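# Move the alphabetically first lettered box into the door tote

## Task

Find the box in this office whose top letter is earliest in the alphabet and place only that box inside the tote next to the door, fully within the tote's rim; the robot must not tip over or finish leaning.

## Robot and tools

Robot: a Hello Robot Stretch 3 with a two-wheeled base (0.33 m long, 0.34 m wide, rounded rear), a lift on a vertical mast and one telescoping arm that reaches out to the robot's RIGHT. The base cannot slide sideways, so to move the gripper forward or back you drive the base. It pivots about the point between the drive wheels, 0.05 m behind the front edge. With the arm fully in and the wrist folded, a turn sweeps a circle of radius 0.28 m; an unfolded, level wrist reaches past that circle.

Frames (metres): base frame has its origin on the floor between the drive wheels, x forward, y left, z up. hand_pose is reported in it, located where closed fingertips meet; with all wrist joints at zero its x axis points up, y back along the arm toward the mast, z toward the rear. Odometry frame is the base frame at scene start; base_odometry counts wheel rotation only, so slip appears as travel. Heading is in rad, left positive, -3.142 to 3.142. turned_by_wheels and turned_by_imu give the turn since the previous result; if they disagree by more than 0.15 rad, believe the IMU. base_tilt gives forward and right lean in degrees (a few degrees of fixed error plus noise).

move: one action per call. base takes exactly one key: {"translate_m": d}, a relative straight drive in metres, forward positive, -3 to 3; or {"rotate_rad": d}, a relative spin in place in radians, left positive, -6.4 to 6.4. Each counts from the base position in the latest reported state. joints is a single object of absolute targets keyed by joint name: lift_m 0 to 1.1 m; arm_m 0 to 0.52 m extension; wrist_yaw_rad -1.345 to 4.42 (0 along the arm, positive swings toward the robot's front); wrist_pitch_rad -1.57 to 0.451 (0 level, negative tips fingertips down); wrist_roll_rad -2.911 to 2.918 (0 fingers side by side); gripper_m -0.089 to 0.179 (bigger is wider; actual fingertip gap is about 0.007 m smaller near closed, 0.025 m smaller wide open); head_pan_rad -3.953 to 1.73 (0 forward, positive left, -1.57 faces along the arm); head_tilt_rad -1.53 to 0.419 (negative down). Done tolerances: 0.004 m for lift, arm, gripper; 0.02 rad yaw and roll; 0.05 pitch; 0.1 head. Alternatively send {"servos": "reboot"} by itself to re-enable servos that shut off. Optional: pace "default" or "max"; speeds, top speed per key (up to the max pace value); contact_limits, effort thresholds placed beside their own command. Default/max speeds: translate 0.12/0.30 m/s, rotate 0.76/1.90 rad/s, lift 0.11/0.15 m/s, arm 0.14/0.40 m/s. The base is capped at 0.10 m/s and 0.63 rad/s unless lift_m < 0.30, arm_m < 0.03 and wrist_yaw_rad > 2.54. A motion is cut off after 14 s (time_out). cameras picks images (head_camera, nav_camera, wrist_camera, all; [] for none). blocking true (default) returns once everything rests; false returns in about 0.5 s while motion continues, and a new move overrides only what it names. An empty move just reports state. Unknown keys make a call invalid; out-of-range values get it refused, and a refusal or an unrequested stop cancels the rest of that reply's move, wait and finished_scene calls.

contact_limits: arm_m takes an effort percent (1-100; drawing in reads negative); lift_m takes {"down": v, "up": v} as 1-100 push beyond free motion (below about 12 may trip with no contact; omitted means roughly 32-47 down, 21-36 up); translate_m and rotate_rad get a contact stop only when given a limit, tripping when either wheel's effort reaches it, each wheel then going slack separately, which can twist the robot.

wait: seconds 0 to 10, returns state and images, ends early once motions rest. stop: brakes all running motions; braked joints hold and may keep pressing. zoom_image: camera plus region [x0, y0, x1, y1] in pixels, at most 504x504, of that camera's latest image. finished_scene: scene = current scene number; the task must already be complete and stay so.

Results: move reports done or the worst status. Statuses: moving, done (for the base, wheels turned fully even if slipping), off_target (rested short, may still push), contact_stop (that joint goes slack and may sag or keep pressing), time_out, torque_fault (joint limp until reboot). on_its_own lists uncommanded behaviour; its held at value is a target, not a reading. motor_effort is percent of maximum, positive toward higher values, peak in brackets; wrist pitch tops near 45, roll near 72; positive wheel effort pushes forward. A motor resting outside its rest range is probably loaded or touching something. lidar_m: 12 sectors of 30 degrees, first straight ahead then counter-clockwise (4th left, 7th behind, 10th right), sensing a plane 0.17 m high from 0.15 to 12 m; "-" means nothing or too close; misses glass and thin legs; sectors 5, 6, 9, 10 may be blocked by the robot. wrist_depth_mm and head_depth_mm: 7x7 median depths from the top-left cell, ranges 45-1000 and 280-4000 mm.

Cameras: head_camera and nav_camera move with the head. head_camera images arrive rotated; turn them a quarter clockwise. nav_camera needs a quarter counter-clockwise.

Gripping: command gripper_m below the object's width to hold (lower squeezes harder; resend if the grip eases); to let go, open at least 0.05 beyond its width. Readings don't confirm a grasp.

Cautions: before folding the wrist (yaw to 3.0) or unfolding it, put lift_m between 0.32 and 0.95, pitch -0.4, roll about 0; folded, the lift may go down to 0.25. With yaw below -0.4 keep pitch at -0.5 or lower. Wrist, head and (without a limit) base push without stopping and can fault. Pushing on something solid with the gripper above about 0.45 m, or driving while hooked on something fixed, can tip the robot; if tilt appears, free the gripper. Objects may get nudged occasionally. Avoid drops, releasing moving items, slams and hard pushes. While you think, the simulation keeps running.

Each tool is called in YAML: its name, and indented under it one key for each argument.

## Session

move:
  joints: {"head_pan_rad": 1.2, "head_tilt_rad": -0.35}
  pace: "max"
  cameras: ["nav_camera", "head_camera"]

move:
  joints: {"head_pan_rad": 0.0, "head_tilt_rad": -0.35}
  pace: "max"
  cameras: ["nav_camera", "head_camera"]

move:
  joints: {"head_pan_rad": -1.2, "head_tilt_rad": -0.35}
  pace: "max"
  cameras: ["nav_camera", "head_camera"]

move:
  joints: {"head_pan_rad": -2.4, "head_tilt_rad": -0.35}
  pace: "max"
  cameras: ["nav_camera", "head_camera"]

move:
  joints: {"head_pan_rad": -3.6, "head_tilt_rad": -0.35}
  pace: "max"
  cameras: ["nav_camera", "head_camera"]

Scene clock: 0.97 s.
move: done
base_odometry: x=+0.000 y=+0.000 heading=+0.000
turned_by_wheels: +0.000
turned_by_imu: +0.000
base_tilt: forward=+1.0 right=-0.2
lidar_m: 0.73 0.74 0.91 1.57 1.58 1.09 1.00 1.01 1.25 1.55 1.23 0.80
head_depth_mm: 1716 1853 1982 2144 2282 1891 1471 / 1634 1745 1887 2026 2193 1889 1510 / 1566 1671 1795 1937 2090 1864 1504 / 1508 1601 1696 1837 1996 1878 1495 / 1453 1534 1644 1742 1873 1869 1502 / 1405 1460 1575 1658 1784 1827 1488 / 1343 1409 1483 1572 1671 1775 1487
base_status: not commanded
joint_positions: lift_m=+0.337 arm_m=+0.002 wrist_yaw_rad=+3.032 wrist_pitch_rad=-0.535 wrist_roll_rad=+0.000 gripper_m=+0.037 head_pan_rad=+1.226 head_tilt_rad=-0.349
joint_status: all done
measured_speeds: all 0
motor_effort: left_wheel=-0.7(0.8) right_wheel=+2.1(2.6) lift_m=+27.2(27.6) arm_m=-10.7(10.7) wrist_yaw_rad=+0.7(1.4) wrist_pitch_rad=+2.4(2.6) wrist_roll_rad=+0.6(1.1) gripper_m=+0.0(0.9) head_pan_rad=-1.0(3.9) head_tilt_rad=-1.2(3.9)
hand_pose: x=+0.0015 y=+0.0602 z=+0.3248 quat_wxyz=(+0.224, +0.691, +0.150, +0.671) (m; base frame)
wrist_depth_mm: - 140 - - - - 735 / - 155 - - - - - / 922 177 203 883 887 870 - / 716 700 201 723 719 708 688 / 601 602 219 602 597 600 601 / 518 522 128 145 506 521 517 / 456 309 292 301 433 453 457
pictures: head_camera (sideways), nav_camera (sideways)
Images, in order (width x height): head_camera 896x504, nav_camera 672x504.

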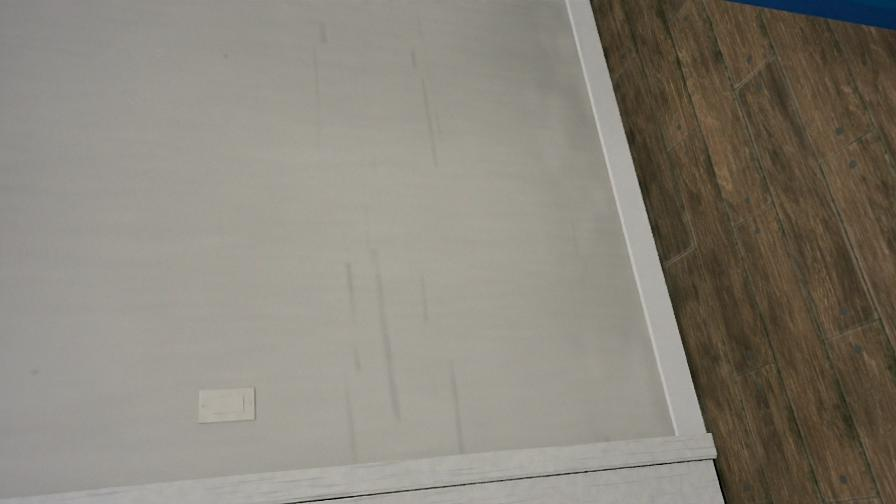

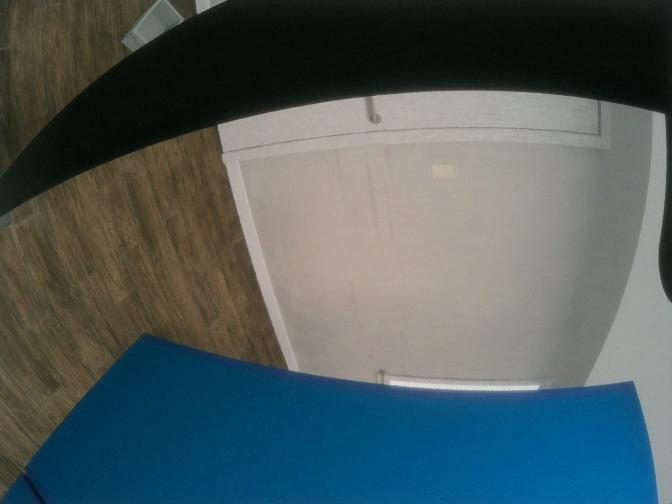

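Scene clock: 1.97 s.
move: done
base_odometry: x=+0.000 y=+0.000 heading=+0.000
turned_by_wheels: +0.000
turned_by_imu: +0.000
base_tilt: forward=+1.1 right=+0.0
lidar_m: 0.73 0.74 0.91 1.57 1.59 1.09 1.00 1.01 1.25 1.55 1.23 0.80
head_depth_mm: 622 661 711 762 812 882 960 / 614 653 694 742 804 874 955 / 608 644 689 738 795 860 934 / 603 638 681 728 784 848 927 / 596 631 674 719 776 839 915 / 593 629 667 714 770 826 897 / 586 621 661 706 761 817 892
base_status: not commanded
joint_positions: lift_m=+0.337 arm_m=+0.002 wrist_yaw_rad=+3.032 wrist_pitch_rad=-0.535 wrist_roll_rad=+0.000 gripper_m=+0.037 head_pan_rad=-0.012 head_tilt_rad=-0.349
joint_status: all done
measured_speeds: all 0
motor_effort: left_wheel=-0.6(0.7) right_wheel=+2.2(3.0) lift_m=+27.4(28.1) arm_m=-13.5(13.5) wrist_yaw_rad=+0.3(1.3) wrist_pitch_rad=+2.6(2.6) wrist_roll_rad=+0.8(1.0) gripper_m=+0.2(1.2) head_pan_rad=-1.3(5.1) head_tilt_rad=-0.5(3.7)
hand_pose: x=+0.0015 y=+0.0602 z=+0.3248 quat_wxyz=(+0.224, +0.691, +0.150, +0.671) (m; base frame)
wrist_depth_mm: - 140 - - - - 739 / - 156 - - - - - / 892 177 203 920 903 884 - / 717 687 201 724 723 724 682 / 612 609 219 610 601 596 601 / 525 534 127 146 503 525 523 / 454 307 293 300 442 456 455
pictures: head_camera (sideways), nav_camera (sideways)
Images, in order (width x height): head_camera 896x504, nav_camera 672x504.

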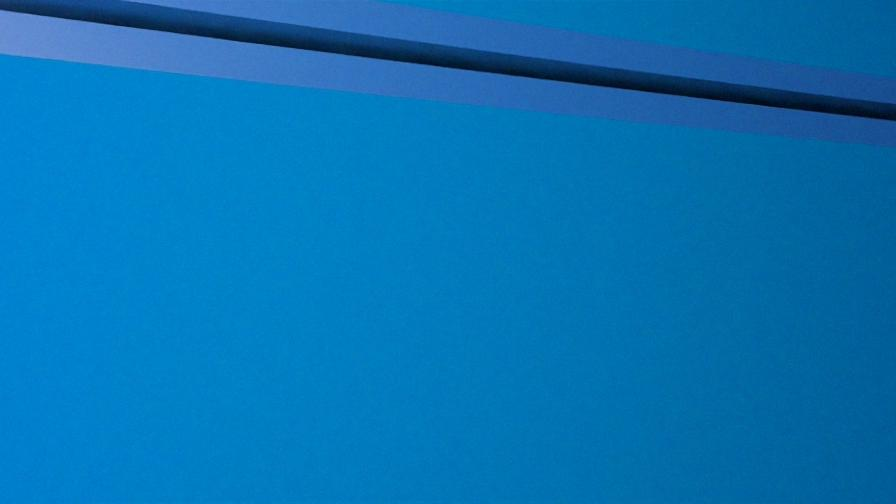

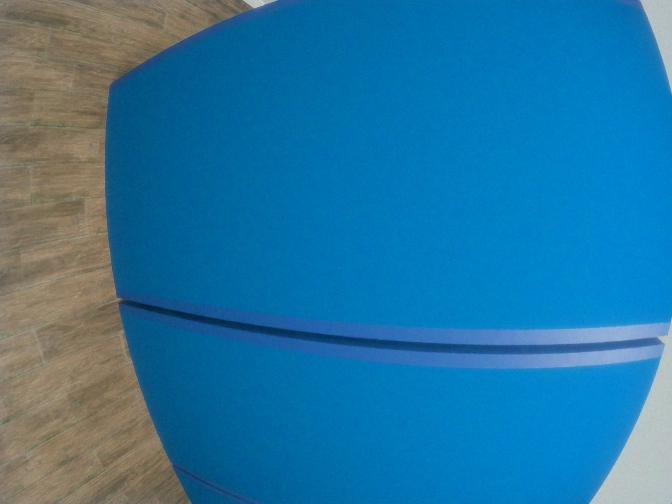

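Scene clock: 2.93 s.
move: done
base_odometry: x=+0.000 y=+0.000 heading=+0.000
turned_by_wheels: +0.000
turned_by_imu: +0.000
base_tilt: forward=+0.9 right=-0.2
lidar_m: 0.73 0.74 0.91 1.57 1.58 1.09 1.00 1.01 1.25 1.55 1.23 0.80
head_depth_mm: 1845 1921 2021 1649 2278 1865 1515 / 1850 1964 2043 1745 2170 1888 1506 / 1904 2002 2066 1786 2275 1863 1511 / 1938 2067 2182 1876 2196 1862 1510 / 1837 1942 1999 2082 2281 1811 1506 / 1463 1522 1592 1648 1744 1749 1487 / 1222 1259 1304 1356 1423 1464 1445
base_status: not commanded
joint_positions: lift_m=+0.337 arm_m=+0.002 wrist_yaw_rad=+3.032 wrist_pitch_rad=-0.535 wrist_roll_rad=+0.000 gripper_m=+0.037 head_pan_rad=-1.235 head_tilt_rad=-0.350
joint_status: all done
measured_speeds: all 0
motor_effort: left_wheel=-0.7(0.7) right_wheel=+2.0(2.6) lift_m=+27.9(28.7) arm_m=-16.2(16.4) wrist_yaw_rad=+0.6(1.1) wrist_pitch_rad=+2.8(2.8) wrist_roll_rad=+0.7(1.0) gripper_m=-0.5(1.1) head_pan_rad=+0.1(5.1) head_tilt_rad=-1.3(4.0)
hand_pose: x=+0.0015 y=+0.0602 z=+0.3248 quat_wxyz=(+0.224, +0.691, +0.150, +0.671) (m; base frame)
wrist_depth_mm: - 140 - - - - 729 / - 155 - - - - - / 877 177 202 881 899 878 - / 720 692 201 721 718 718 695 / 602 607 220 601 607 607 596 / 520 526 128 146 505 524 519 / 459 307 291 300 434 458 455
pictures: head_camera (sideways), nav_camera (sideways)
Images, in order (width x height): head_camera 896x504, nav_camera 672x504.

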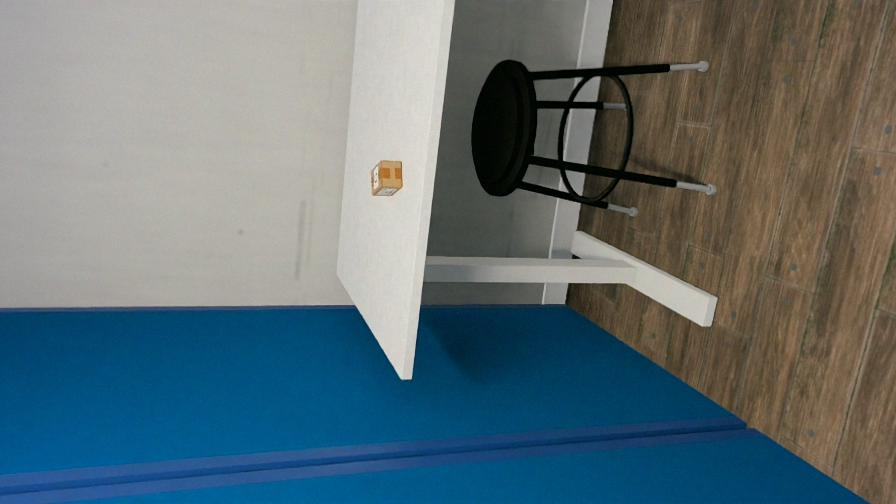

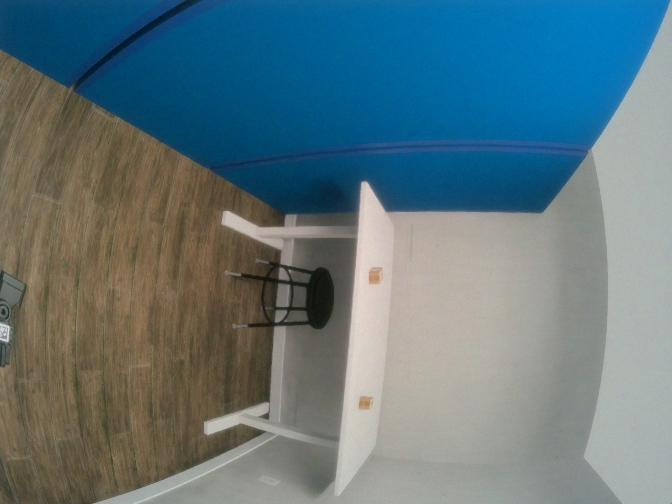

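Scene clock: 3.90 s.
move: done
base_odometry: x=+0.000 y=+0.000 heading=+0.000
turned_by_wheels: +0.000
turned_by_imu: +0.000
base_tilt: forward=+0.8 right=-0.1
lidar_m: 0.73 0.74 0.91 1.57 1.58 1.09 1.00 1.01 1.25 1.55 1.23 0.80
head_depth_mm: 882 926 969 1019 1076 1147 1214 / 926 979 1029 1081 1153 1230 1314 / 987 1042 1100 1170 1243 1338 1412 / 1051 1114 1187 1267 1360 1461 1477 / 1123 1203 1284 1367 1474 1604 1506 / 1214 1296 1393 1497 1621 1730 1490 / 1303 1412 1533 1645 1803 1855 1486
base_status: not commanded
joint_positions: lift_m=+0.337 arm_m=+0.002 wrist_yaw_rad=+3.032 wrist_pitch_rad=-0.535 wrist_roll_rad=+0.000 gripper_m=+0.037 head_pan_rad=-2.444 head_tilt_rad=-0.350
joint_status: all done
measured_speeds: all 0
motor_effort: left_wheel=-0.6(0.8) right_wheel=+2.3(2.6) lift_m=+28.6(28.8) arm_m=-19.2(19.2) wrist_yaw_rad=+0.5(1.4) wrist_pitch_rad=+2.5(2.6) wrist_roll_rad=+0.8(1.1) gripper_m=-0.2(1.3) head_pan_rad=+2.1(4.2) head_tilt_rad=-2.0(4.9)
hand_pose: x=+0.0015 y=+0.0602 z=+0.3248 quat_wxyz=(+0.224, +0.691, +0.150, +0.671) (m; base frame)
wrist_depth_mm: - 140 - - - - 738 / - 156 - - - - - / 890 176 203 908 892 868 - / 713 700 201 711 716 727 689 / 603 607 220 606 612 602 607 / 518 518 127 147 499 518 525 / 455 306 294 300 436 465 454
pictures: head_camera (sideways), nav_camera (sideways)
Images, in order (width x height): head_camera 896x504, nav_camera 672x504.

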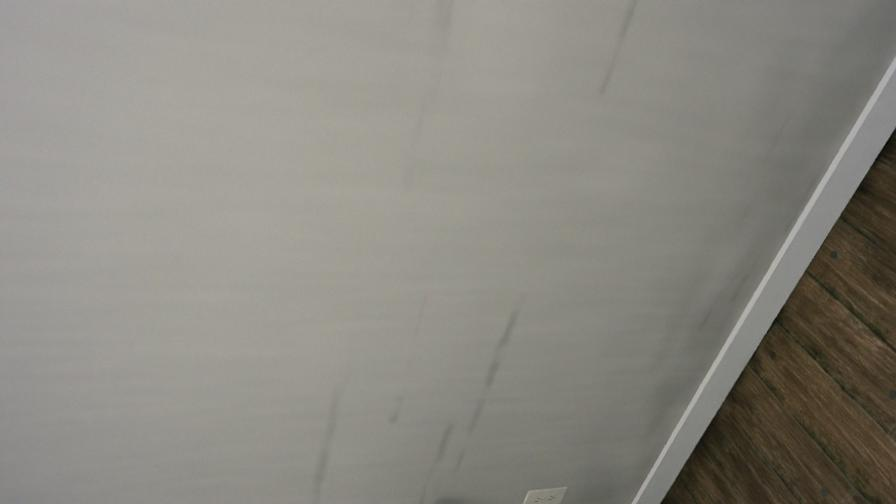

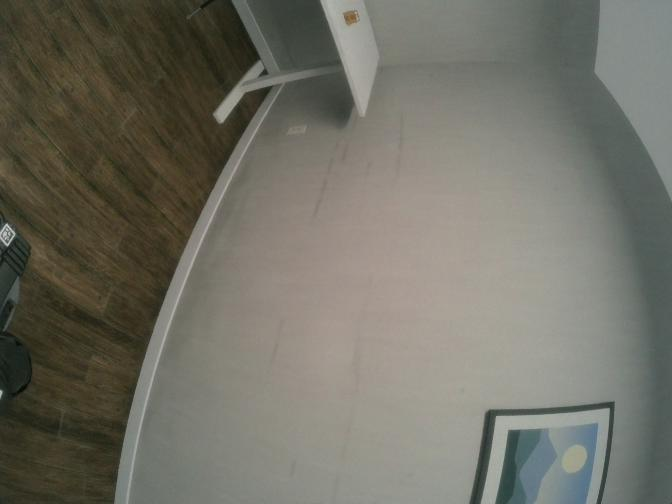

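Scene clock: 4.87 s.
move: done
base_odometry: x=+0.000 y=+0.000 heading=+0.000
turned_by_wheels: +0.000
turned_by_imu: +0.000
base_tilt: forward=+0.9 right=-0.1
lidar_m: 0.73 0.74 0.91 1.57 1.59 1.09 1.00 1.01 1.25 1.55 1.23 0.80
head_depth_mm: 1260 1365 1486 1618 1791 1851 1524 / 1179 1262 1353 1474 1600 1739 1505 / 1093 1179 1263 1364 1471 1607 1511 / 1035 1100 1170 1261 1361 1475 1496 / 972 1024 1102 1170 1256 1360 1424 / 922 975 1036 1095 1163 1262 1336 / 859 920 968 1034 1096 1166 1250
base_status: not commanded
joint_positions: lift_m=+0.337 arm_m=+0.002 wrist_yaw_rad=+3.032 wrist_pitch_rad=-0.535 wrist_roll_rad=+0.000 gripper_m=+0.037 head_pan_rad=-3.647 head_tilt_rad=-0.350
joint_status: all done
measured_speeds: all 0
motor_effort: left_wheel=-0.7(0.7) right_wheel=+1.8(2.5) lift_m=+29.2(29.2) arm_m=-22.3(22.3) wrist_yaw_rad=+1.1(1.1) wrist_pitch_rad=+2.4(2.6) wrist_roll_rad=+0.8(1.0) gripper_m=+0.8(1.5) head_pan_rad=+2.4(4.9) head_tilt_rad=-1.1(6.6)
hand_pose: x=+0.0015 y=+0.0602 z=+0.3248 quat_wxyz=(+0.224, +0.691, +0.150, +0.671) (m; base frame)
wrist_depth_mm: - 140 - - - - 736 / - 156 - - - - - / 905 176 201 890 889 865 - / 717 688 201 716 726 714 701 / 599 602 220 603 606 608 603 / 523 522 128 146 510 521 520 / 454 308 292 301 433 451 457
pictures: head_camera (sideways), nav_camera (sideways)
Images, in order (width x height): head_camera 896x504, nav_camera 672x504.

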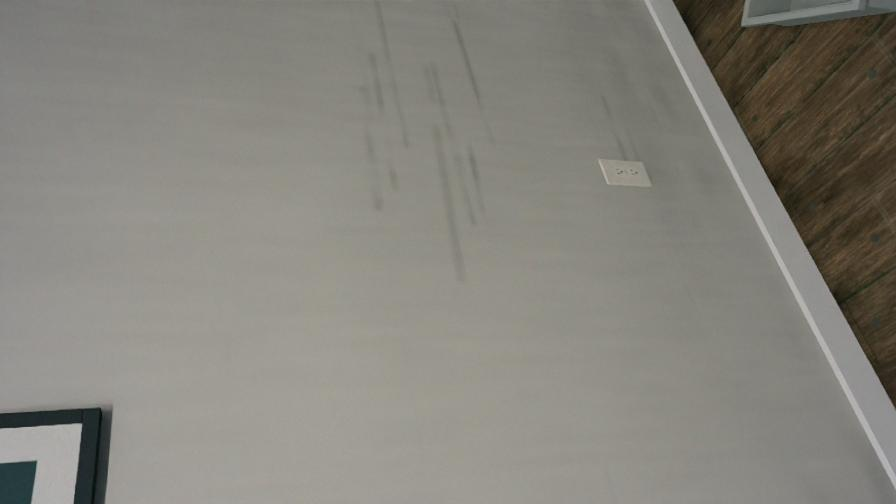

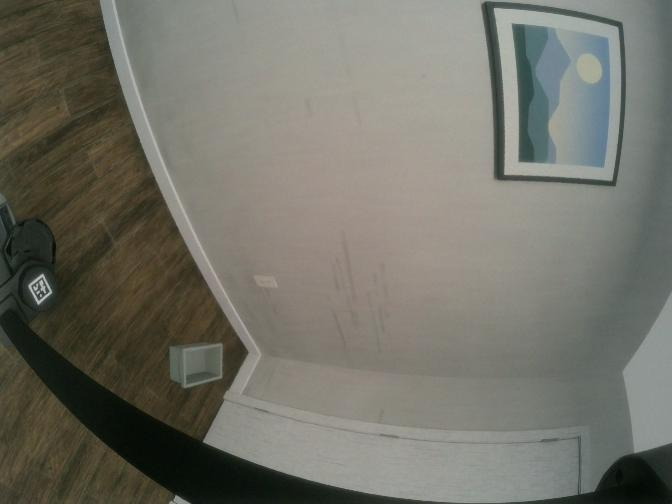

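move:
  joints: {"head_pan_rad": -1.53, "head_tilt_rad": -0.35, "wrist_pitch_rad": -0.42}
  pace: "max"
  cameras: ["head_camera"]

zoom_image:
  camera: "head_camera"
  region: [350, 350, 430, 430]

zoom_image:
  camera: "head_camera"
  region: [345, 70, 425, 150]

Scene clock: 37.73 s.
move: done
base_odometry: x=+0.000 y=+0.000 heading=+0.000
turned_by_wheels: +0.000
turned_by_imu: +0.001
base_tilt: forward=+0.8 right=-0.1
lidar_m: 0.73 0.74 0.92 1.57 1.59 1.09 1.00 1.01 1.25 1.55 1.23 0.80
head_depth_mm: 1881 1992 2076 2240 2380 1910 1520 / 1861 1981 2064 2261 2374 1880 1497 / 1885 1989 2078 2267 2336 1887 1508 / 1875 2016 2109 1768 2374 1877 1498 / 1872 1975 2086 1738 2275 1850 1502 / 1890 1977 2082 1870 2351 1850 1492 / 1888 1994 2044 2083 2214 1856 1489
base_status: not commanded
joint_positions: lift_m=+0.337 arm_m=+0.002 wrist_yaw_rad=+3.032 wrist_pitch_rad=-0.442 wrist_roll_rad=+0.000 gripper_m=+0.037 head_pan_rad=-1.482 head_tilt_rad=-0.350
joint_status: all done
measured_speeds: all 0
motor_effort: left_wheel=-0.4(0.7) right_wheel=+2.4(2.8) lift_m=+31.2(31.7) arm_m=-22.0(22.3) wrist_yaw_rad=+1.0(1.3) wrist_pitch_rad=+3.9(7.9) wrist_roll_rad=+0.7(1.1) gripper_m=+0.4(1.3) head_pan_rad=-3.4(5.1) head_tilt_rad=-1.8(5.1)
hand_pose: x=+0.0029 y=+0.0733 z=+0.3448 quat_wxyz=(+0.193, +0.697, +0.117, +0.681) (m; base frame)
wrist_depth_mm: - 137 - - - - 720 / - 148 - - - - - / - 160 - - - - - / 835 757 202 838 828 832 - / 688 649 202 670 672 687 672 / 569 562 127 541 551 573 569 / 492 504 261 317 472 492 490
pictures: head_camera (sideways)
Images, in order (width x height): head_camera 896x504.

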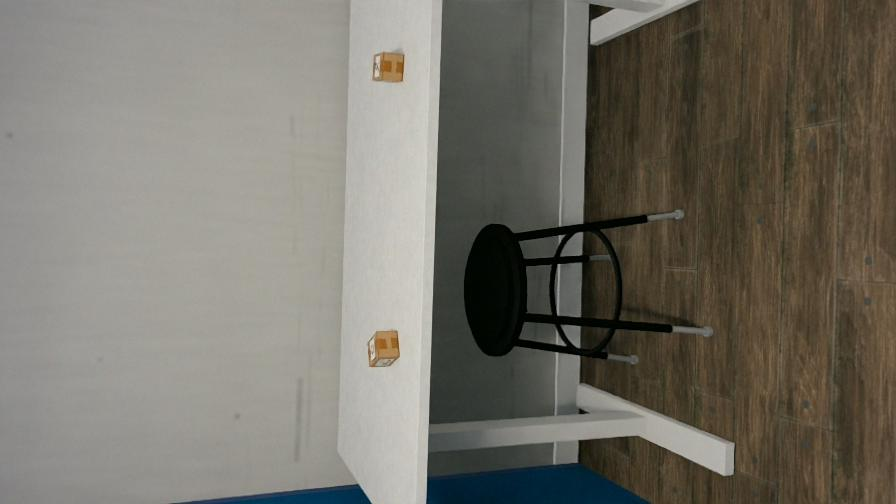

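Scaled by 6.300 from the camera's 896x504 image, which has a finer 1280x720 frame.

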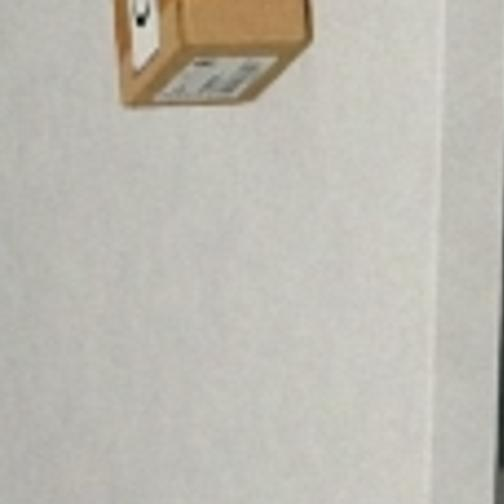

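Scaled by 6.300 from the camera's 896x504 image, which has a finer 1280x720 frame.

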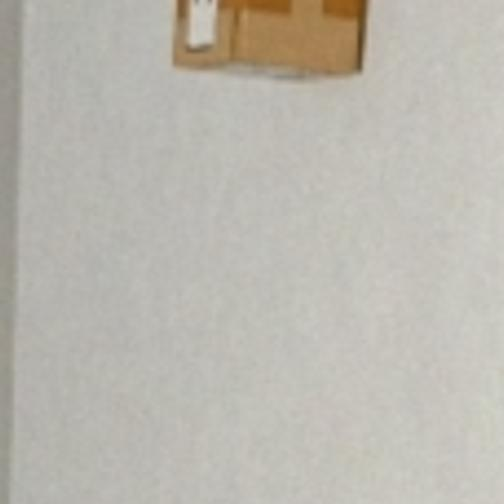

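zoom_image:
  camera: "head_camera"
  region: [362, 325, 402, 372]

zoom_image:
  camera: "head_camera"
  region: [368, 46, 410, 88]

move:
  joints: {"lift_m": 0.27}
  blocking: false
  cameras: ["head_camera"]

Scaled by 10.723 from the camera's 896x504 image, which has a finer 1280x720 frame.

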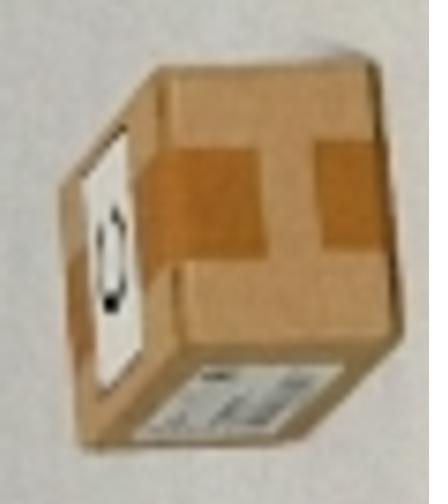

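Scaled by 12.000 from the camera's 896x504 image, which has a finer 1280x720 frame.

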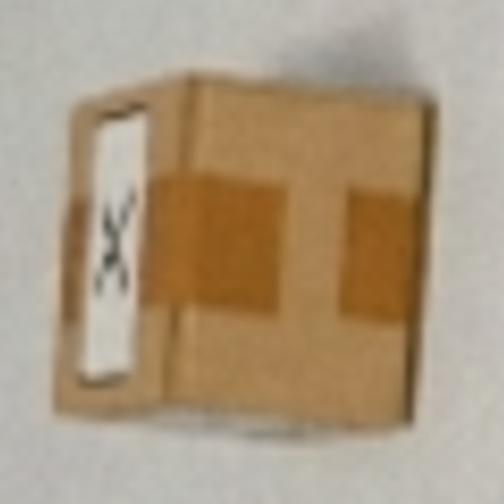

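Scene clock: 60.87 s.
move: moving
base_odometry: x=+0.000 y=+0.000 heading=+0.000
turned_by_wheels: +0.000
turned_by_imu: +0.001
base_tilt: forward=+1.0 right=+0.0
lidar_m: 0.73 0.74 0.91 1.57 1.59 1.09 1.00 1.01 1.25 1.55 1.23 0.80
head_depth_mm: 1906 2010 2079 1835 2265 1892 1524 / 1902 2009 2108 2287 2380 1868 1509 / 1885 2006 2104 2274 2389 1883 1517 / 1879 1982 2105 1845 2359 1851 1506 / 1882 1981 2069 1743 2240 1869 1496 / 1880 1971 2059 1839 2348 1840 1490 / 1874 1952 2063 1803 2203 1867 1494
base_status: not commanded
joint_positions: lift_m=+0.311 arm_m=+0.002 wrist_yaw_rad=+3.032 wrist_pitch_rad=-0.440 wrist_roll_rad=+0.000 gripper_m=+0.037 head_pan_rad=-1.530 head_tilt_rad=-0.350
joint_status: lift_m moving
measured_speeds: translate_m=+0.000 rotate_rad=+0.000 lift_m=-0.099 arm_m=+0.000 wrist_yaw_rad=+0.000 wrist_pitch_rad=+0.000 wrist_roll_rad=+0.000 head_pan_rad=+0.000 head_tilt_rad=+0.000
motor_effort: left_wheel=-0.5(0.8) right_wheel=+2.1(2.6) lift_m=+17.8(28.5) arm_m=-21.9(21.9) wrist_yaw_rad=+0.8(1.1) wrist_pitch_rad=+3.5(4.0) wrist_roll_rad=+0.8(1.0) gripper_m=+0.1(0.4) head_pan_rad=-2.5(4.4) head_tilt_rad=-1.0(2.3)
hand_pose: x=+0.0029 y=+0.0735 z=+0.3189 quat_wxyz=(+0.192, +0.697, +0.117, +0.681) (m; base frame)
wrist_depth_mm: - 137 - - - - 730 / - 147 - - - - - / 924 162 915 - - - - / 814 741 201 791 788 793 746 / 642 611 201 649 649 636 637 / 536 536 128 505 146 545 545 / 469 480 262 300 436 464 463
pictures: head_camera (sideways)
Images, in order (width x height): head_camera 896x504.

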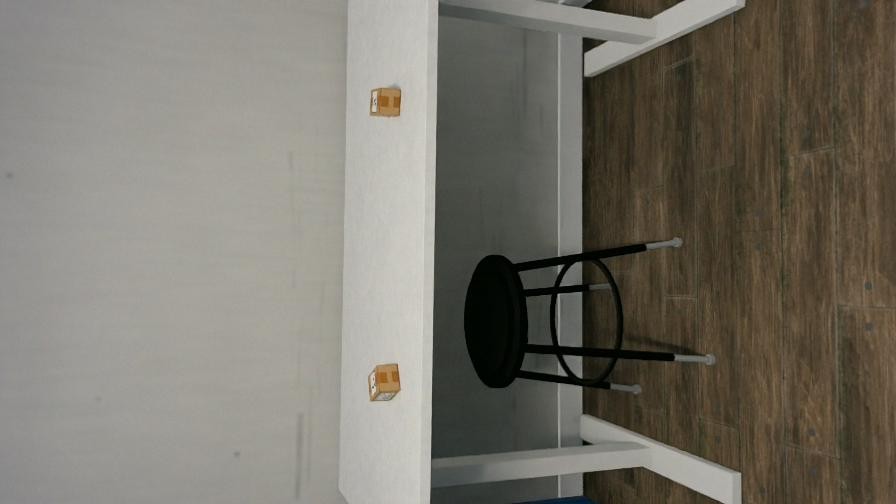

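zoom_image:
  camera: "head_camera"
  region: [364, 362, 388, 404]

move:
  base: {"rotate_rad": 1.444}
  joints: {"lift_m": 0.27}
  pace: "max"
  cameras: []

move:
  base: {"translate_m": 1.14}
  pace: "max"
  cameras: []

move:
  base: {"rotate_rad": -1.304}
  joints: {"head_pan_rad": -0.7, "head_tilt_rad": -0.25}
  pace: "max"
  cameras: ["nav_camera"]

move:
  base: {"translate_m": 1.25}
  pace: "max"
  cameras: ["nav_camera", "head_camera"]

Scaled by 12.000 from the camera's 896x504 image, which has a finer 1280x720 frame.

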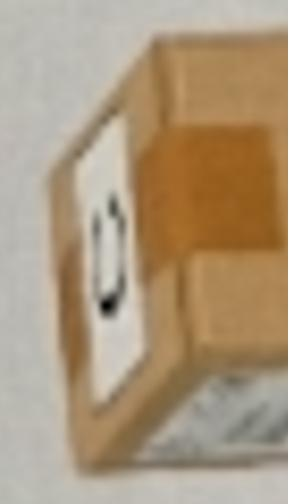

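Scene clock: 87.67 s.
earlier move: done
move: done
base_odometry: x=+0.000 y=+0.000 heading=+1.444
turned_by_wheels: +1.444
turned_by_imu: +1.438
base_tilt: forward=+0.8 right=+0.0
lidar_m: 1.57 1.57 1.18 1.00 1.00 1.14 1.84 1.54 0.86 0.73 0.73 0.83
head_depth_mm: 651 690 739 799 861 935 1029 / 640 684 730 787 849 925 998 / 626 669 713 763 823 892 979 / 619 656 697 745 805 867 947 / 606 644 684 735 788 848 926 / 596 632 672 719 771 829 903 / 588 620 659 702 753 812 880
base_status: done
joint_positions: lift_m=+0.270 arm_m=+0.002 wrist_yaw_rad=+3.032 wrist_pitch_rad=-0.440 wrist_roll_rad=+0.000 gripper_m=+0.037 head_pan_rad=-1.530 head_tilt_rad=-0.350
joint_status: all done
measured_speeds: all 0
motor_effort: left_wheel=-8.3(16.4) right_wheel=+10.2(16.0) lift_m=+28.8(28.8) arm_m=-21.9(22.6) wrist_yaw_rad=+0.3(1.4) wrist_pitch_rad=+3.6(3.9) wrist_roll_rad=+0.7(1.1) gripper_m=+0.4(1.1) head_pan_rad=-2.8(4.1) head_tilt_rad=-0.4(2.2)
hand_pose: x=+0.0029 y=+0.0735 z=+0.2777 quat_wxyz=(+0.192, +0.697, +0.117, +0.681) (m; base frame)
wrist_depth_mm: - 137 154 - - - - / - 148 - - - - - / 830 161 834 933 933 942 875 / 727 656 202 711 717 713 712 / 591 562 202 591 580 590 575 / 482 486 128 279 477 498 491 / 262 263 249 255 409 423 426
pictures: none
No camera images: "cameras" was empty.

Scene clock: 92.83 s.
move: done
base_odometry: x=+0.145 y=+1.131 heading=+1.444
turned_by_wheels: +0.000
turned_by_imu: +0.000
base_tilt: forward=+0.9 right=-0.1
lidar_m: 0.51 0.48 0.56 0.93 1.32 1.50 2.54 0.86 0.61 0.87 1.07 0.60
head_depth_mm: 3174 3367 3231 920 933 959 973 / 3127 3327 3593 3749 2509 1889 1427 / 3156 3291 3498 3684 2491 1878 1503 / 3092 3260 3457 3583 2461 1890 1491 / 3013 3199 3308 3427 2495 1868 1496 / 2941 3050 3371 3488 2442 1860 1498 / 2927 3075 3247 3387 2457 1846 1491
base_status: done
joint_positions: lift_m=+0.270 arm_m=+0.002 wrist_yaw_rad=+3.032 wrist_pitch_rad=-0.440 wrist_roll_rad=+0.000 gripper_m=+0.037 head_pan_rad=-1.530 head_tilt_rad=-0.350
joint_status: not commanded
measured_speeds: all 0
motor_effort: left_wheel=+5.9(12.5) right_wheel=+1.6(20.4) lift_m=+30.1(32.4) arm_m=-17.1(22.2) wrist_yaw_rad=+0.7(1.4) wrist_pitch_rad=+3.4(4.0) wrist_roll_rad=+1.1(1.1) gripper_m=+0.3(1.5) head_pan_rad=-1.1(4.0) head_tilt_rad=-1.6(2.1)
hand_pose: x=+0.0029 y=+0.0735 z=+0.2777 quat_wxyz=(+0.192, +0.697, +0.117, +0.681) (m; base frame)
wrist_depth_mm: - 137 - - - - - / - 148 - - - - - / 938 161 173 944 845 - - / 737 659 201 717 709 620 436 / 589 560 203 579 589 592 479 / 490 492 128 277 473 486 459 / 263 263 247 254 414 422 420
pictures: none
No camera images: "cameras" was empty.

Scene clock: 94.77 s.
move: done
base_odometry: x=+0.145 y=+1.131 heading=+0.140
turned_by_wheels: -1.304
turned_by_imu: -1.299
base_tilt: forward=+0.9 right=-0.2
lidar_m: 2.03 0.73 0.53 0.49 0.49 0.68 1.32 1.37 1.86 1.65 0.61 0.64
head_depth_mm: 518 550 589 628 676 731 795 / 517 533 554 584 614 653 701 / 575 593 615 638 666 690 717 / 648 673 702 731 763 800 835 / 741 778 812 862 902 954 1009 / 3265 3438 3463 3663 2988 2095 1638 / 3135 3233 3367 3574 2925 2107 1643
base_status: done
joint_positions: lift_m=+0.270 arm_m=+0.002 wrist_yaw_rad=+3.032 wrist_pitch_rad=-0.440 wrist_roll_rad=+0.000 gripper_m=+0.037 head_pan_rad=-0.689 head_tilt_rad=-0.252
joint_status: all done
measured_speeds: all 0
motor_effort: left_wheel=+8.7(18.8) right_wheel=-9.0(14.5) lift_m=+27.5(30.0) arm_m=-21.3(22.4) wrist_yaw_rad=+0.6(1.4) wrist_pitch_rad=+3.7(3.9) wrist_roll_rad=+0.9(1.0) gripper_m=-0.1(1.1) head_pan_rad=-2.8(5.3) head_tilt_rad=+4.3(8.8)
hand_pose: x=+0.0029 y=+0.0735 z=+0.2777 quat_wxyz=(+0.192, +0.697, +0.117, +0.681) (m; base frame)
wrist_depth_mm: - 137 153 - - - - / - 148 155 - - - - / - 160 166 - - - - / - 177 184 - - 656 690 / 569 556 201 586 593 580 574 / 486 481 128 279 475 494 498 / 263 264 248 255 414 419 418
pictures: nav_camera (sideways)
Images, in order (width x height): nav_camera 672x504.

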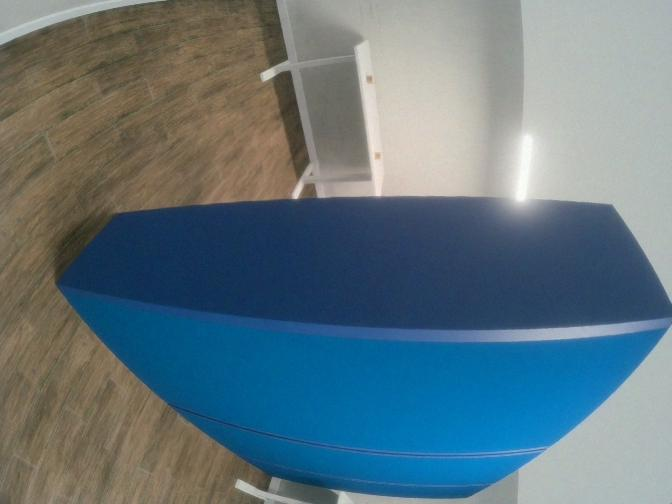

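Scene clock: 100.30 s.
move: done
base_odometry: x=+1.382 y=+1.306 heading=+0.140
turned_by_wheels: +0.000
turned_by_imu: -0.001
base_tilt: forward=+0.9 right=-0.1
lidar_m: 1.75 0.75 0.54 0.52 0.54 0.73 1.89 0.64 0.58 1.43 2.98 2.28
head_depth_mm: 3042 3244 3485 3678 3066 2147 1681 / 2892 2954 3150 3365 3024 2165 1652 / 2581 2731 2891 3003 2998 2121 1666 / 2455 2539 2675 2390 2567 2121 1650 / 2282 2323 2487 2156 2677 2120 1647 / 2140 2237 2333 2139 2508 2111 1638 / 2004 2113 2151 1892 2371 2104 1637
base_status: done
joint_positions: lift_m=+0.270 arm_m=+0.002 wrist_yaw_rad=+3.032 wrist_pitch_rad=-0.440 wrist_roll_rad=+0.000 gripper_m=+0.037 head_pan_rad=-0.700 head_tilt_rad=-0.249
joint_status: not commanded
measured_speeds: all 0
motor_effort: left_wheel=+10.1(17.2) right_wheel=-2.7(14.6) lift_m=+19.8(27.2) arm_m=-15.4(21.7) wrist_yaw_rad=+0.6(1.4) wrist_pitch_rad=+3.5(4.0) wrist_roll_rad=+0.8(1.3) gripper_m=+0.0(1.4) head_pan_rad=-3.5(4.7) head_tilt_rad=+3.3(5.8)
hand_pose: x=+0.0029 y=+0.0735 z=+0.2777 quat_wxyz=(+0.192, +0.697, +0.117, +0.681) (m; base frame)
wrist_depth_mm: - 137 153 - - - - / - 147 154 - - - - / - 160 165 - - - - / - 177 182 - 662 699 691 / 581 551 201 593 581 584 586 / 490 489 127 280 475 488 483 / 263 265 249 256 412 423 422
pictures: head_camera (sideways), nav_camera (sideways)
Images, in order (width x height): head_camera 896x504, nav_camera 672x504.

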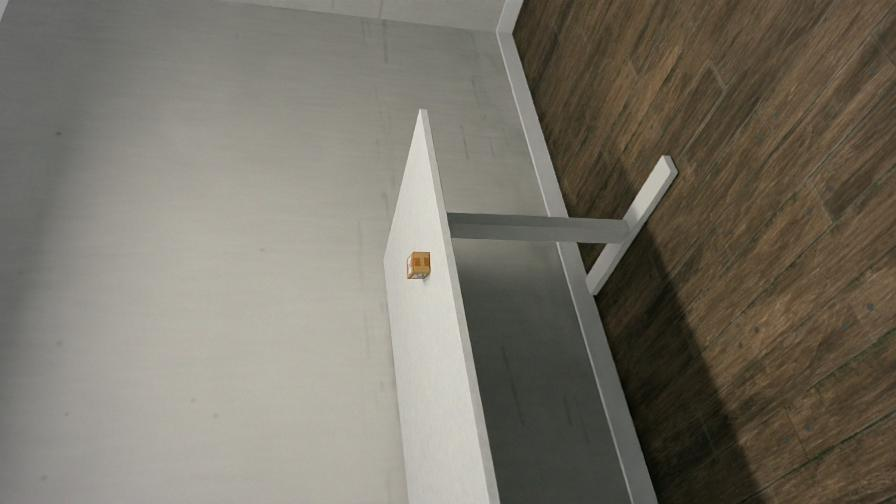

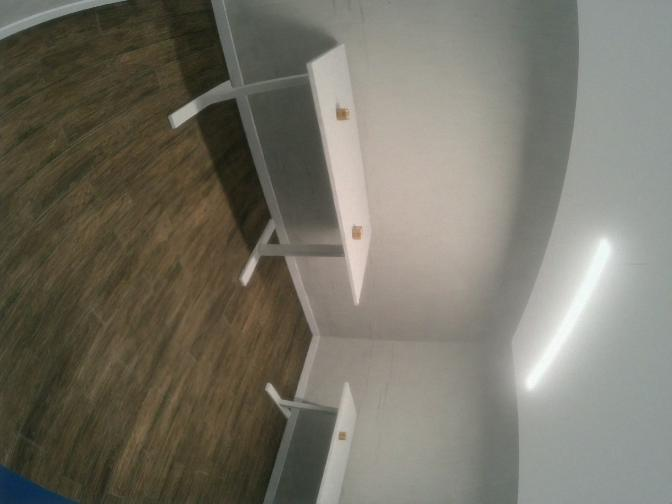

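move:
  base: {"rotate_rad": -1.138}
  joints: {"head_pan_rad": 1.0, "head_tilt_rad": -0.3}
  pace: "max"
  cameras: []

move:
  base: {"translate_m": 1.43}
  pace: "max"
  cameras: ["head_camera"]

move:
  joints: {"head_pan_rad": 1.65}
  pace: "max"
  cameras: ["head_camera"]

move:
  joints: {"head_pan_rad": -0.55}
  pace: "max"
  cameras: ["head_camera"]

Scene clock: 152.80 s.
move: done
base_odometry: x=+1.382 y=+1.306 heading=-0.997
turned_by_wheels: -1.138
turned_by_imu: -1.131
base_tilt: forward=+0.9 right=-0.2
lidar_m: 2.98 2.30 1.75 0.81 0.55 0.52 0.53 0.68 1.44 0.69 0.58 1.37
head_depth_mm: 1965 2070 2192 1814 2411 1997 1602 / 1945 2037 2181 1805 2425 2007 1593 / 1912 2042 2142 1771 2367 1973 1583 / 1923 2017 2146 2232 2359 1975 1583 / 1895 1992 2132 2272 2390 1970 1571 / 1910 2005 2116 2224 2366 1988 1569 / 1876 1987 2073 2135 2147 1890 1562
base_status: done
joint_positions: lift_m=+0.270 arm_m=+0.002 wrist_yaw_rad=+3.032 wrist_pitch_rad=-0.440 wrist_roll_rad=+0.000 gripper_m=+0.037 head_pan_rad=+1.016 head_tilt_rad=-0.298
joint_status: all done
measured_speeds: translate_m=+0.000 rotate_rad=+0.000 lift_m=+0.000 arm_m=+0.000 wrist_yaw_rad=+0.000 wrist_pitch_rad=+0.000 wrist_roll_rad=+0.000 head_pan_rad=-0.024 head_tilt_rad=+0.000
motor_effort: left_wheel=+10.0(18.4) right_wheel=-9.4(15.2) lift_m=+22.7(22.9) arm_m=-21.0(21.4) wrist_yaw_rad=+0.8(1.3) wrist_pitch_rad=+3.4(4.0) wrist_roll_rad=+0.8(1.0) gripper_m=+0.2(1.4) head_pan_rad=-2.8(4.5) head_tilt_rad=-1.7(3.4)
hand_pose: x=+0.0029 y=+0.0735 z=+0.2777 quat_wxyz=(+0.192, +0.697, +0.117, +0.681) (m; base frame)
wrist_depth_mm: - 137 156 - - - - / - 147 - - - - - / - 160 837 942 937 944 947 / - 177 201 709 717 719 717 / 495 566 202 587 588 581 578 / 474 486 128 278 478 489 488 / 263 263 250 256 406 425 419
pictures: none
No camera images: "cameras" was empty.

Scene clock: 158.97 s.
move: done
base_odometry: x=+2.159 y=+0.105 heading=-0.997
turned_by_wheels: +0.000
turned_by_imu: -0.002
base_tilt: forward=+1.0 right=+0.0
lidar_m: 1.56 1.71 1.18 1.63 1.52 1.80 1.84 1.27 0.97 1.45 1.37 1.95
head_depth_mm: 1405 1502 1606 1664 1760 1880 1589 / 1406 1487 1564 1654 1052 1844 1580 / 1397 1473 1563 1469 989 1845 1532 / 1379 1467 1550 1466 985 1824 1517 / 1381 1454 1531 1452 976 1824 1568 / 1367 1439 1523 1447 971 1815 1560 / 1352 1434 1518 1427 969 1776 1559
base_status: done
joint_positions: lift_m=+0.270 arm_m=+0.002 wrist_yaw_rad=+3.032 wrist_pitch_rad=-0.440 wrist_roll_rad=+0.000 gripper_m=+0.037 head_pan_rad=+1.000 head_tilt_rad=-0.300
joint_status: not commanded
measured_speeds: all 0
motor_effort: left_wheel=+9.3(21.2) right_wheel=-5.2(8.6) lift_m=+25.9(25.9) arm_m=-20.4(22.6) wrist_yaw_rad=+0.7(1.4) wrist_pitch_rad=+3.5(3.9) wrist_roll_rad=+0.8(1.1) gripper_m=-0.5(1.3) head_pan_rad=-1.9(4.5) head_tilt_rad=-1.1(2.7)
hand_pose: x=+0.0029 y=+0.0735 z=+0.2777 quat_wxyz=(+0.192, +0.697, +0.117, +0.681) (m; base frame)
wrist_depth_mm: - 137 - - - - - / - 148 - - - - - / 965 161 841 957 942 944 949 / 714 653 200 725 718 724 722 / 579 566 201 579 576 580 582 / 485 479 128 279 476 493 487 / 264 263 249 255 409 416 424
pictures: head_camera (sideways)
Images, in order (width x height): head_camera 896x504.

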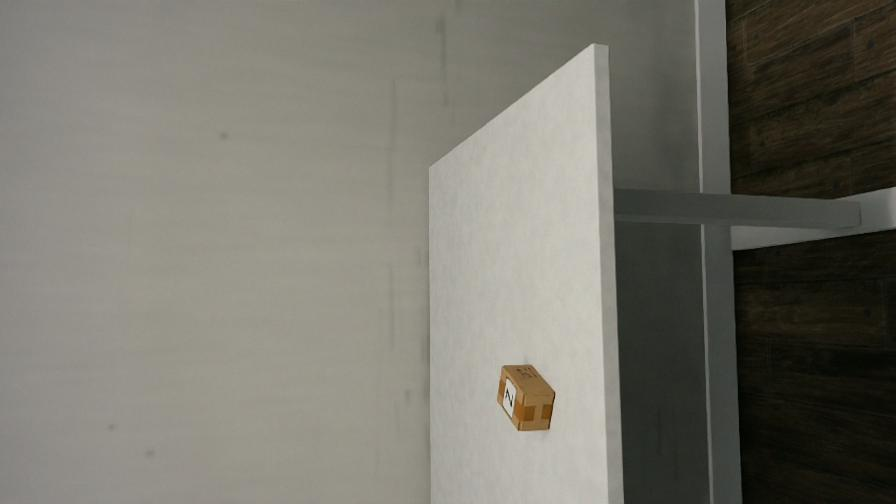

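Scene clock: 159.80 s.
move: done
base_odometry: x=+2.159 y=+0.105 heading=-0.997
turned_by_wheels: +0.000
turned_by_imu: +0.000
base_tilt: forward=+0.9 right=-0.2
lidar_m: 1.56 1.71 1.18 1.63 1.51 1.81 1.84 1.27 0.97 1.45 1.37 1.95
head_depth_mm: 1414 1464 1532 1491 948 1770 1580 / 1484 1558 1631 1502 997 1856 1570 / 1572 1643 1741 1483 1104 1942 1572 / 1678 1745 1837 1472 2020 2007 1569 / 1783 1870 1969 1372 1702 1830 1556 / 1894 1992 2137 1448 2400 1864 1561 / 2000 2075 2208 2222 2400 2054 1548
base_status: not commanded
joint_positions: lift_m=+0.270 arm_m=+0.002 wrist_yaw_rad=+3.032 wrist_pitch_rad=-0.440 wrist_roll_rad=+0.000 gripper_m=+0.037 head_pan_rad=+1.659 head_tilt_rad=-0.300
joint_status: all done
measured_speeds: all 0
motor_effort: left_wheel=+9.0(9.4) right_wheel=-5.8(6.0) lift_m=+26.2(26.7) arm_m=-20.1(20.5) wrist_yaw_rad=+0.8(1.3) wrist_pitch_rad=+3.2(3.8) wrist_roll_rad=+0.8(1.1) gripper_m=+0.3(1.1) head_pan_rad=+2.1(4.9) head_tilt_rad=-0.2(2.1)
hand_pose: x=+0.0029 y=+0.0735 z=+0.2777 quat_wxyz=(+0.192, +0.697, +0.117, +0.681) (m; base frame)
wrist_depth_mm: - 137 - - - - - / - 148 - - - - - / 919 161 843 947 937 963 947 / 711 660 203 728 726 720 715 / 585 559 202 585 581 579 584 / 485 484 128 279 479 490 489 / 263 264 250 256 410 419 419
pictures: head_camera (sideways)
Images, in order (width x height): head_camera 896x504.

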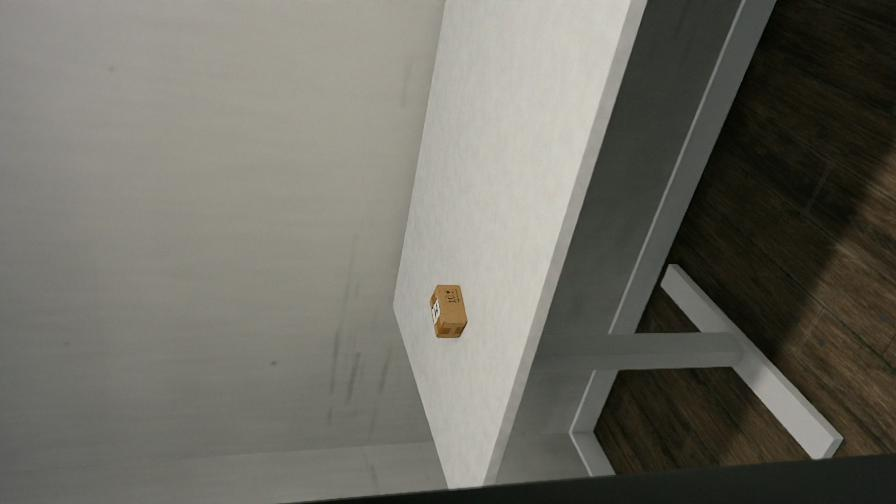

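Scene clock: 160.97 s.
move: done
base_odometry: x=+2.159 y=+0.105 heading=-0.997
turned_by_wheels: +0.000
turned_by_imu: +0.000
base_tilt: forward=+0.9 right=-0.1
lidar_m: 1.56 1.71 1.18 1.62 1.52 1.81 1.84 1.27 0.97 1.44 1.37 1.95
head_depth_mm: 1769 1859 1956 1969 1392 1789 1587 / 1738 1825 1932 1963 1467 1988 1567 / 1718 1804 1909 1938 1444 1984 1588 / 1699 1808 1908 1919 1453 1966 1565 / 1690 1783 1868 1911 1434 1971 1564 / 1681 1752 1859 1878 1428 1970 1576 / 1653 1746 1849 1888 1418 1978 1569
base_status: not commanded
joint_positions: lift_m=+0.270 arm_m=+0.002 wrist_yaw_rad=+3.032 wrist_pitch_rad=-0.440 wrist_roll_rad=+0.000 gripper_m=+0.037 head_pan_rad=-0.592 head_tilt_rad=-0.300
joint_status: all done
measured_speeds: all 0
motor_effort: left_wheel=+9.2(9.3) right_wheel=-5.6(6.3) lift_m=+27.1(27.1) arm_m=-19.3(20.3) wrist_yaw_rad=+1.2(1.2) wrist_pitch_rad=+3.5(3.8) wrist_roll_rad=+0.8(1.0) gripper_m=+0.5(1.4) head_pan_rad=+2.1(5.6) head_tilt_rad=-1.5(2.1)
hand_pose: x=+0.0029 y=+0.0735 z=+0.2777 quat_wxyz=(+0.192, +0.697, +0.117, +0.681) (m; base frame)
wrist_depth_mm: - 137 - - - - - / - 147 - - - - - / 940 161 832 922 930 942 934 / 722 657 201 722 707 724 717 / 589 558 202 577 582 591 583 / 487 494 127 281 474 493 489 / 264 262 248 256 410 421 425
pictures: head_camera (sideways)
Images, in order (width x height): head_camera 896x504.

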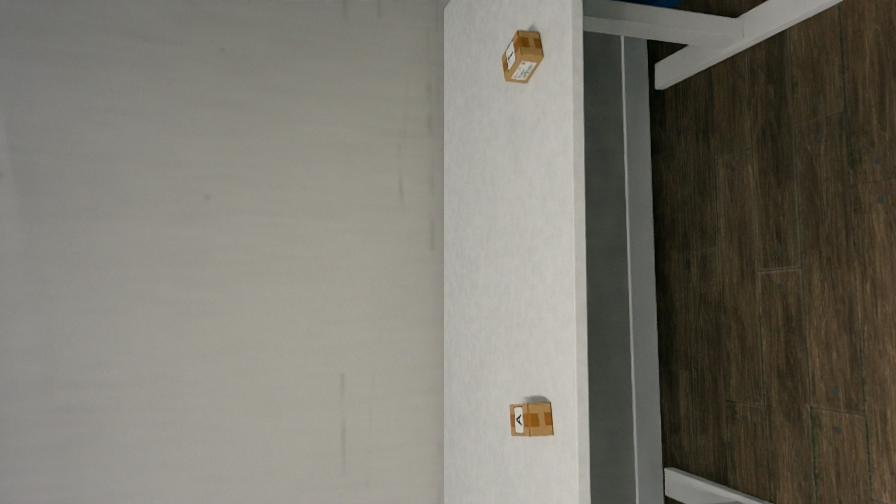

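zoom_image:
  camera: "head_camera"
  region: [506, 398, 556, 440]

zoom_image:
  camera: "head_camera"
  region: [498, 24, 548, 86]

move:
  joints: {"head_pan_rad": 1.65}
  pace: "max"
  cameras: ["head_camera"]

zoom_image:
  camera: "head_camera"
  region: [426, 282, 470, 342]

Scaled by 10.080 from the camera's 896x504 image, which has a finer 1280x720 frame.

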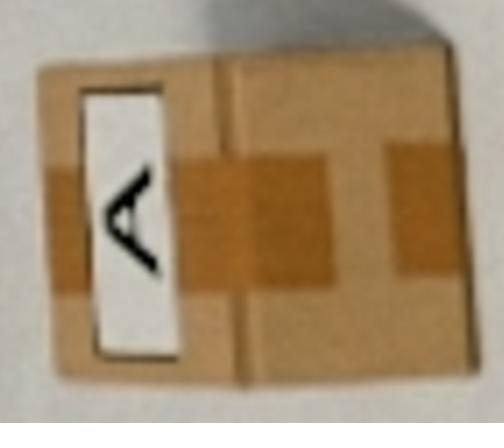

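Scaled by 8.129 from the camera's 896x504 image, which has a finer 1280x720 frame.

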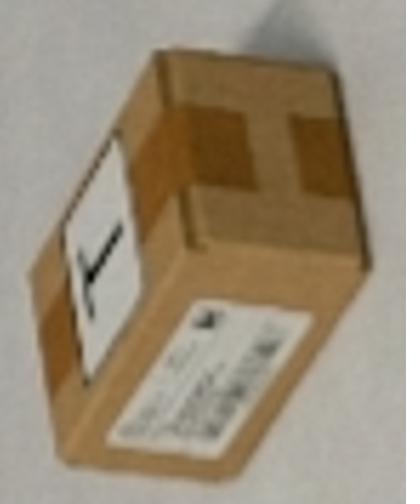

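Scene clock: 167.67 s.
move: done
base_odometry: x=+2.159 y=+0.105 heading=-0.997
turned_by_wheels: +0.000
turned_by_imu: +0.001
base_tilt: forward=+1.1 right=-0.2
lidar_m: 1.56 1.71 1.18 1.62 1.52 1.80 1.83 1.27 0.97 1.45 1.37 1.95
head_depth_mm: 1438 1493 1533 1507 952 1780 1588 / 1513 1578 1659 1493 1050 1884 1573 / 1606 1692 1769 1472 1116 1980 1579 / 1708 1811 1899 1472 2100 1993 1562 / 1837 1948 2048 1460 1688 1775 1566 / 1989 2109 2250 1447 2461 1964 1561 / 2016 2084 2199 - - - -
base_status: not commanded
joint_positions: lift_m=+0.270 arm_m=+0.002 wrist_yaw_rad=+3.032 wrist_pitch_rad=-0.440 wrist_roll_rad=+0.000 gripper_m=+0.037 head_pan_rad=+1.700 head_tilt_rad=-0.300
joint_status: all done
measured_speeds: all 0
motor_effort: left_wheel=+9.2(9.4) right_wheel=-5.5(6.2) lift_m=+29.1(29.3) arm_m=-18.5(18.8) wrist_yaw_rad=+0.4(1.4) wrist_pitch_rad=+3.6(3.9) wrist_roll_rad=+0.7(1.1) gripper_m=+0.0(1.3) head_pan_rad=-2.4(4.7) head_tilt_rad=+0.1(1.5)
hand_pose: x=+0.0029 y=+0.0735 z=+0.2777 quat_wxyz=(+0.192, +0.697, +0.117, +0.681) (m; base frame)
wrist_depth_mm: - 137 - - - - - / - 148 - - - - - / 955 161 848 921 950 929 922 / 730 660 202 713 733 731 715 / 580 559 203 584 581 584 585 / 490 488 128 279 468 495 488 / 263 262 248 255 409 417 424
pictures: head_camera (sideways)
Images, in order (width x height): head_camera 896x504.

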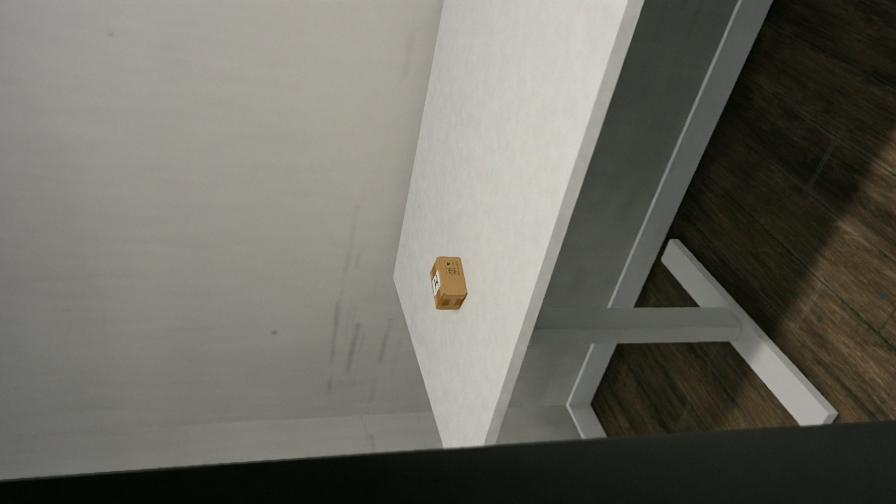

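Scaled by 8.400 from the camera's 896x504 image, which has a finer 1280x720 frame.

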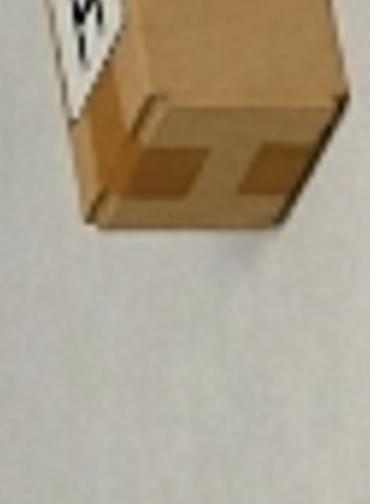

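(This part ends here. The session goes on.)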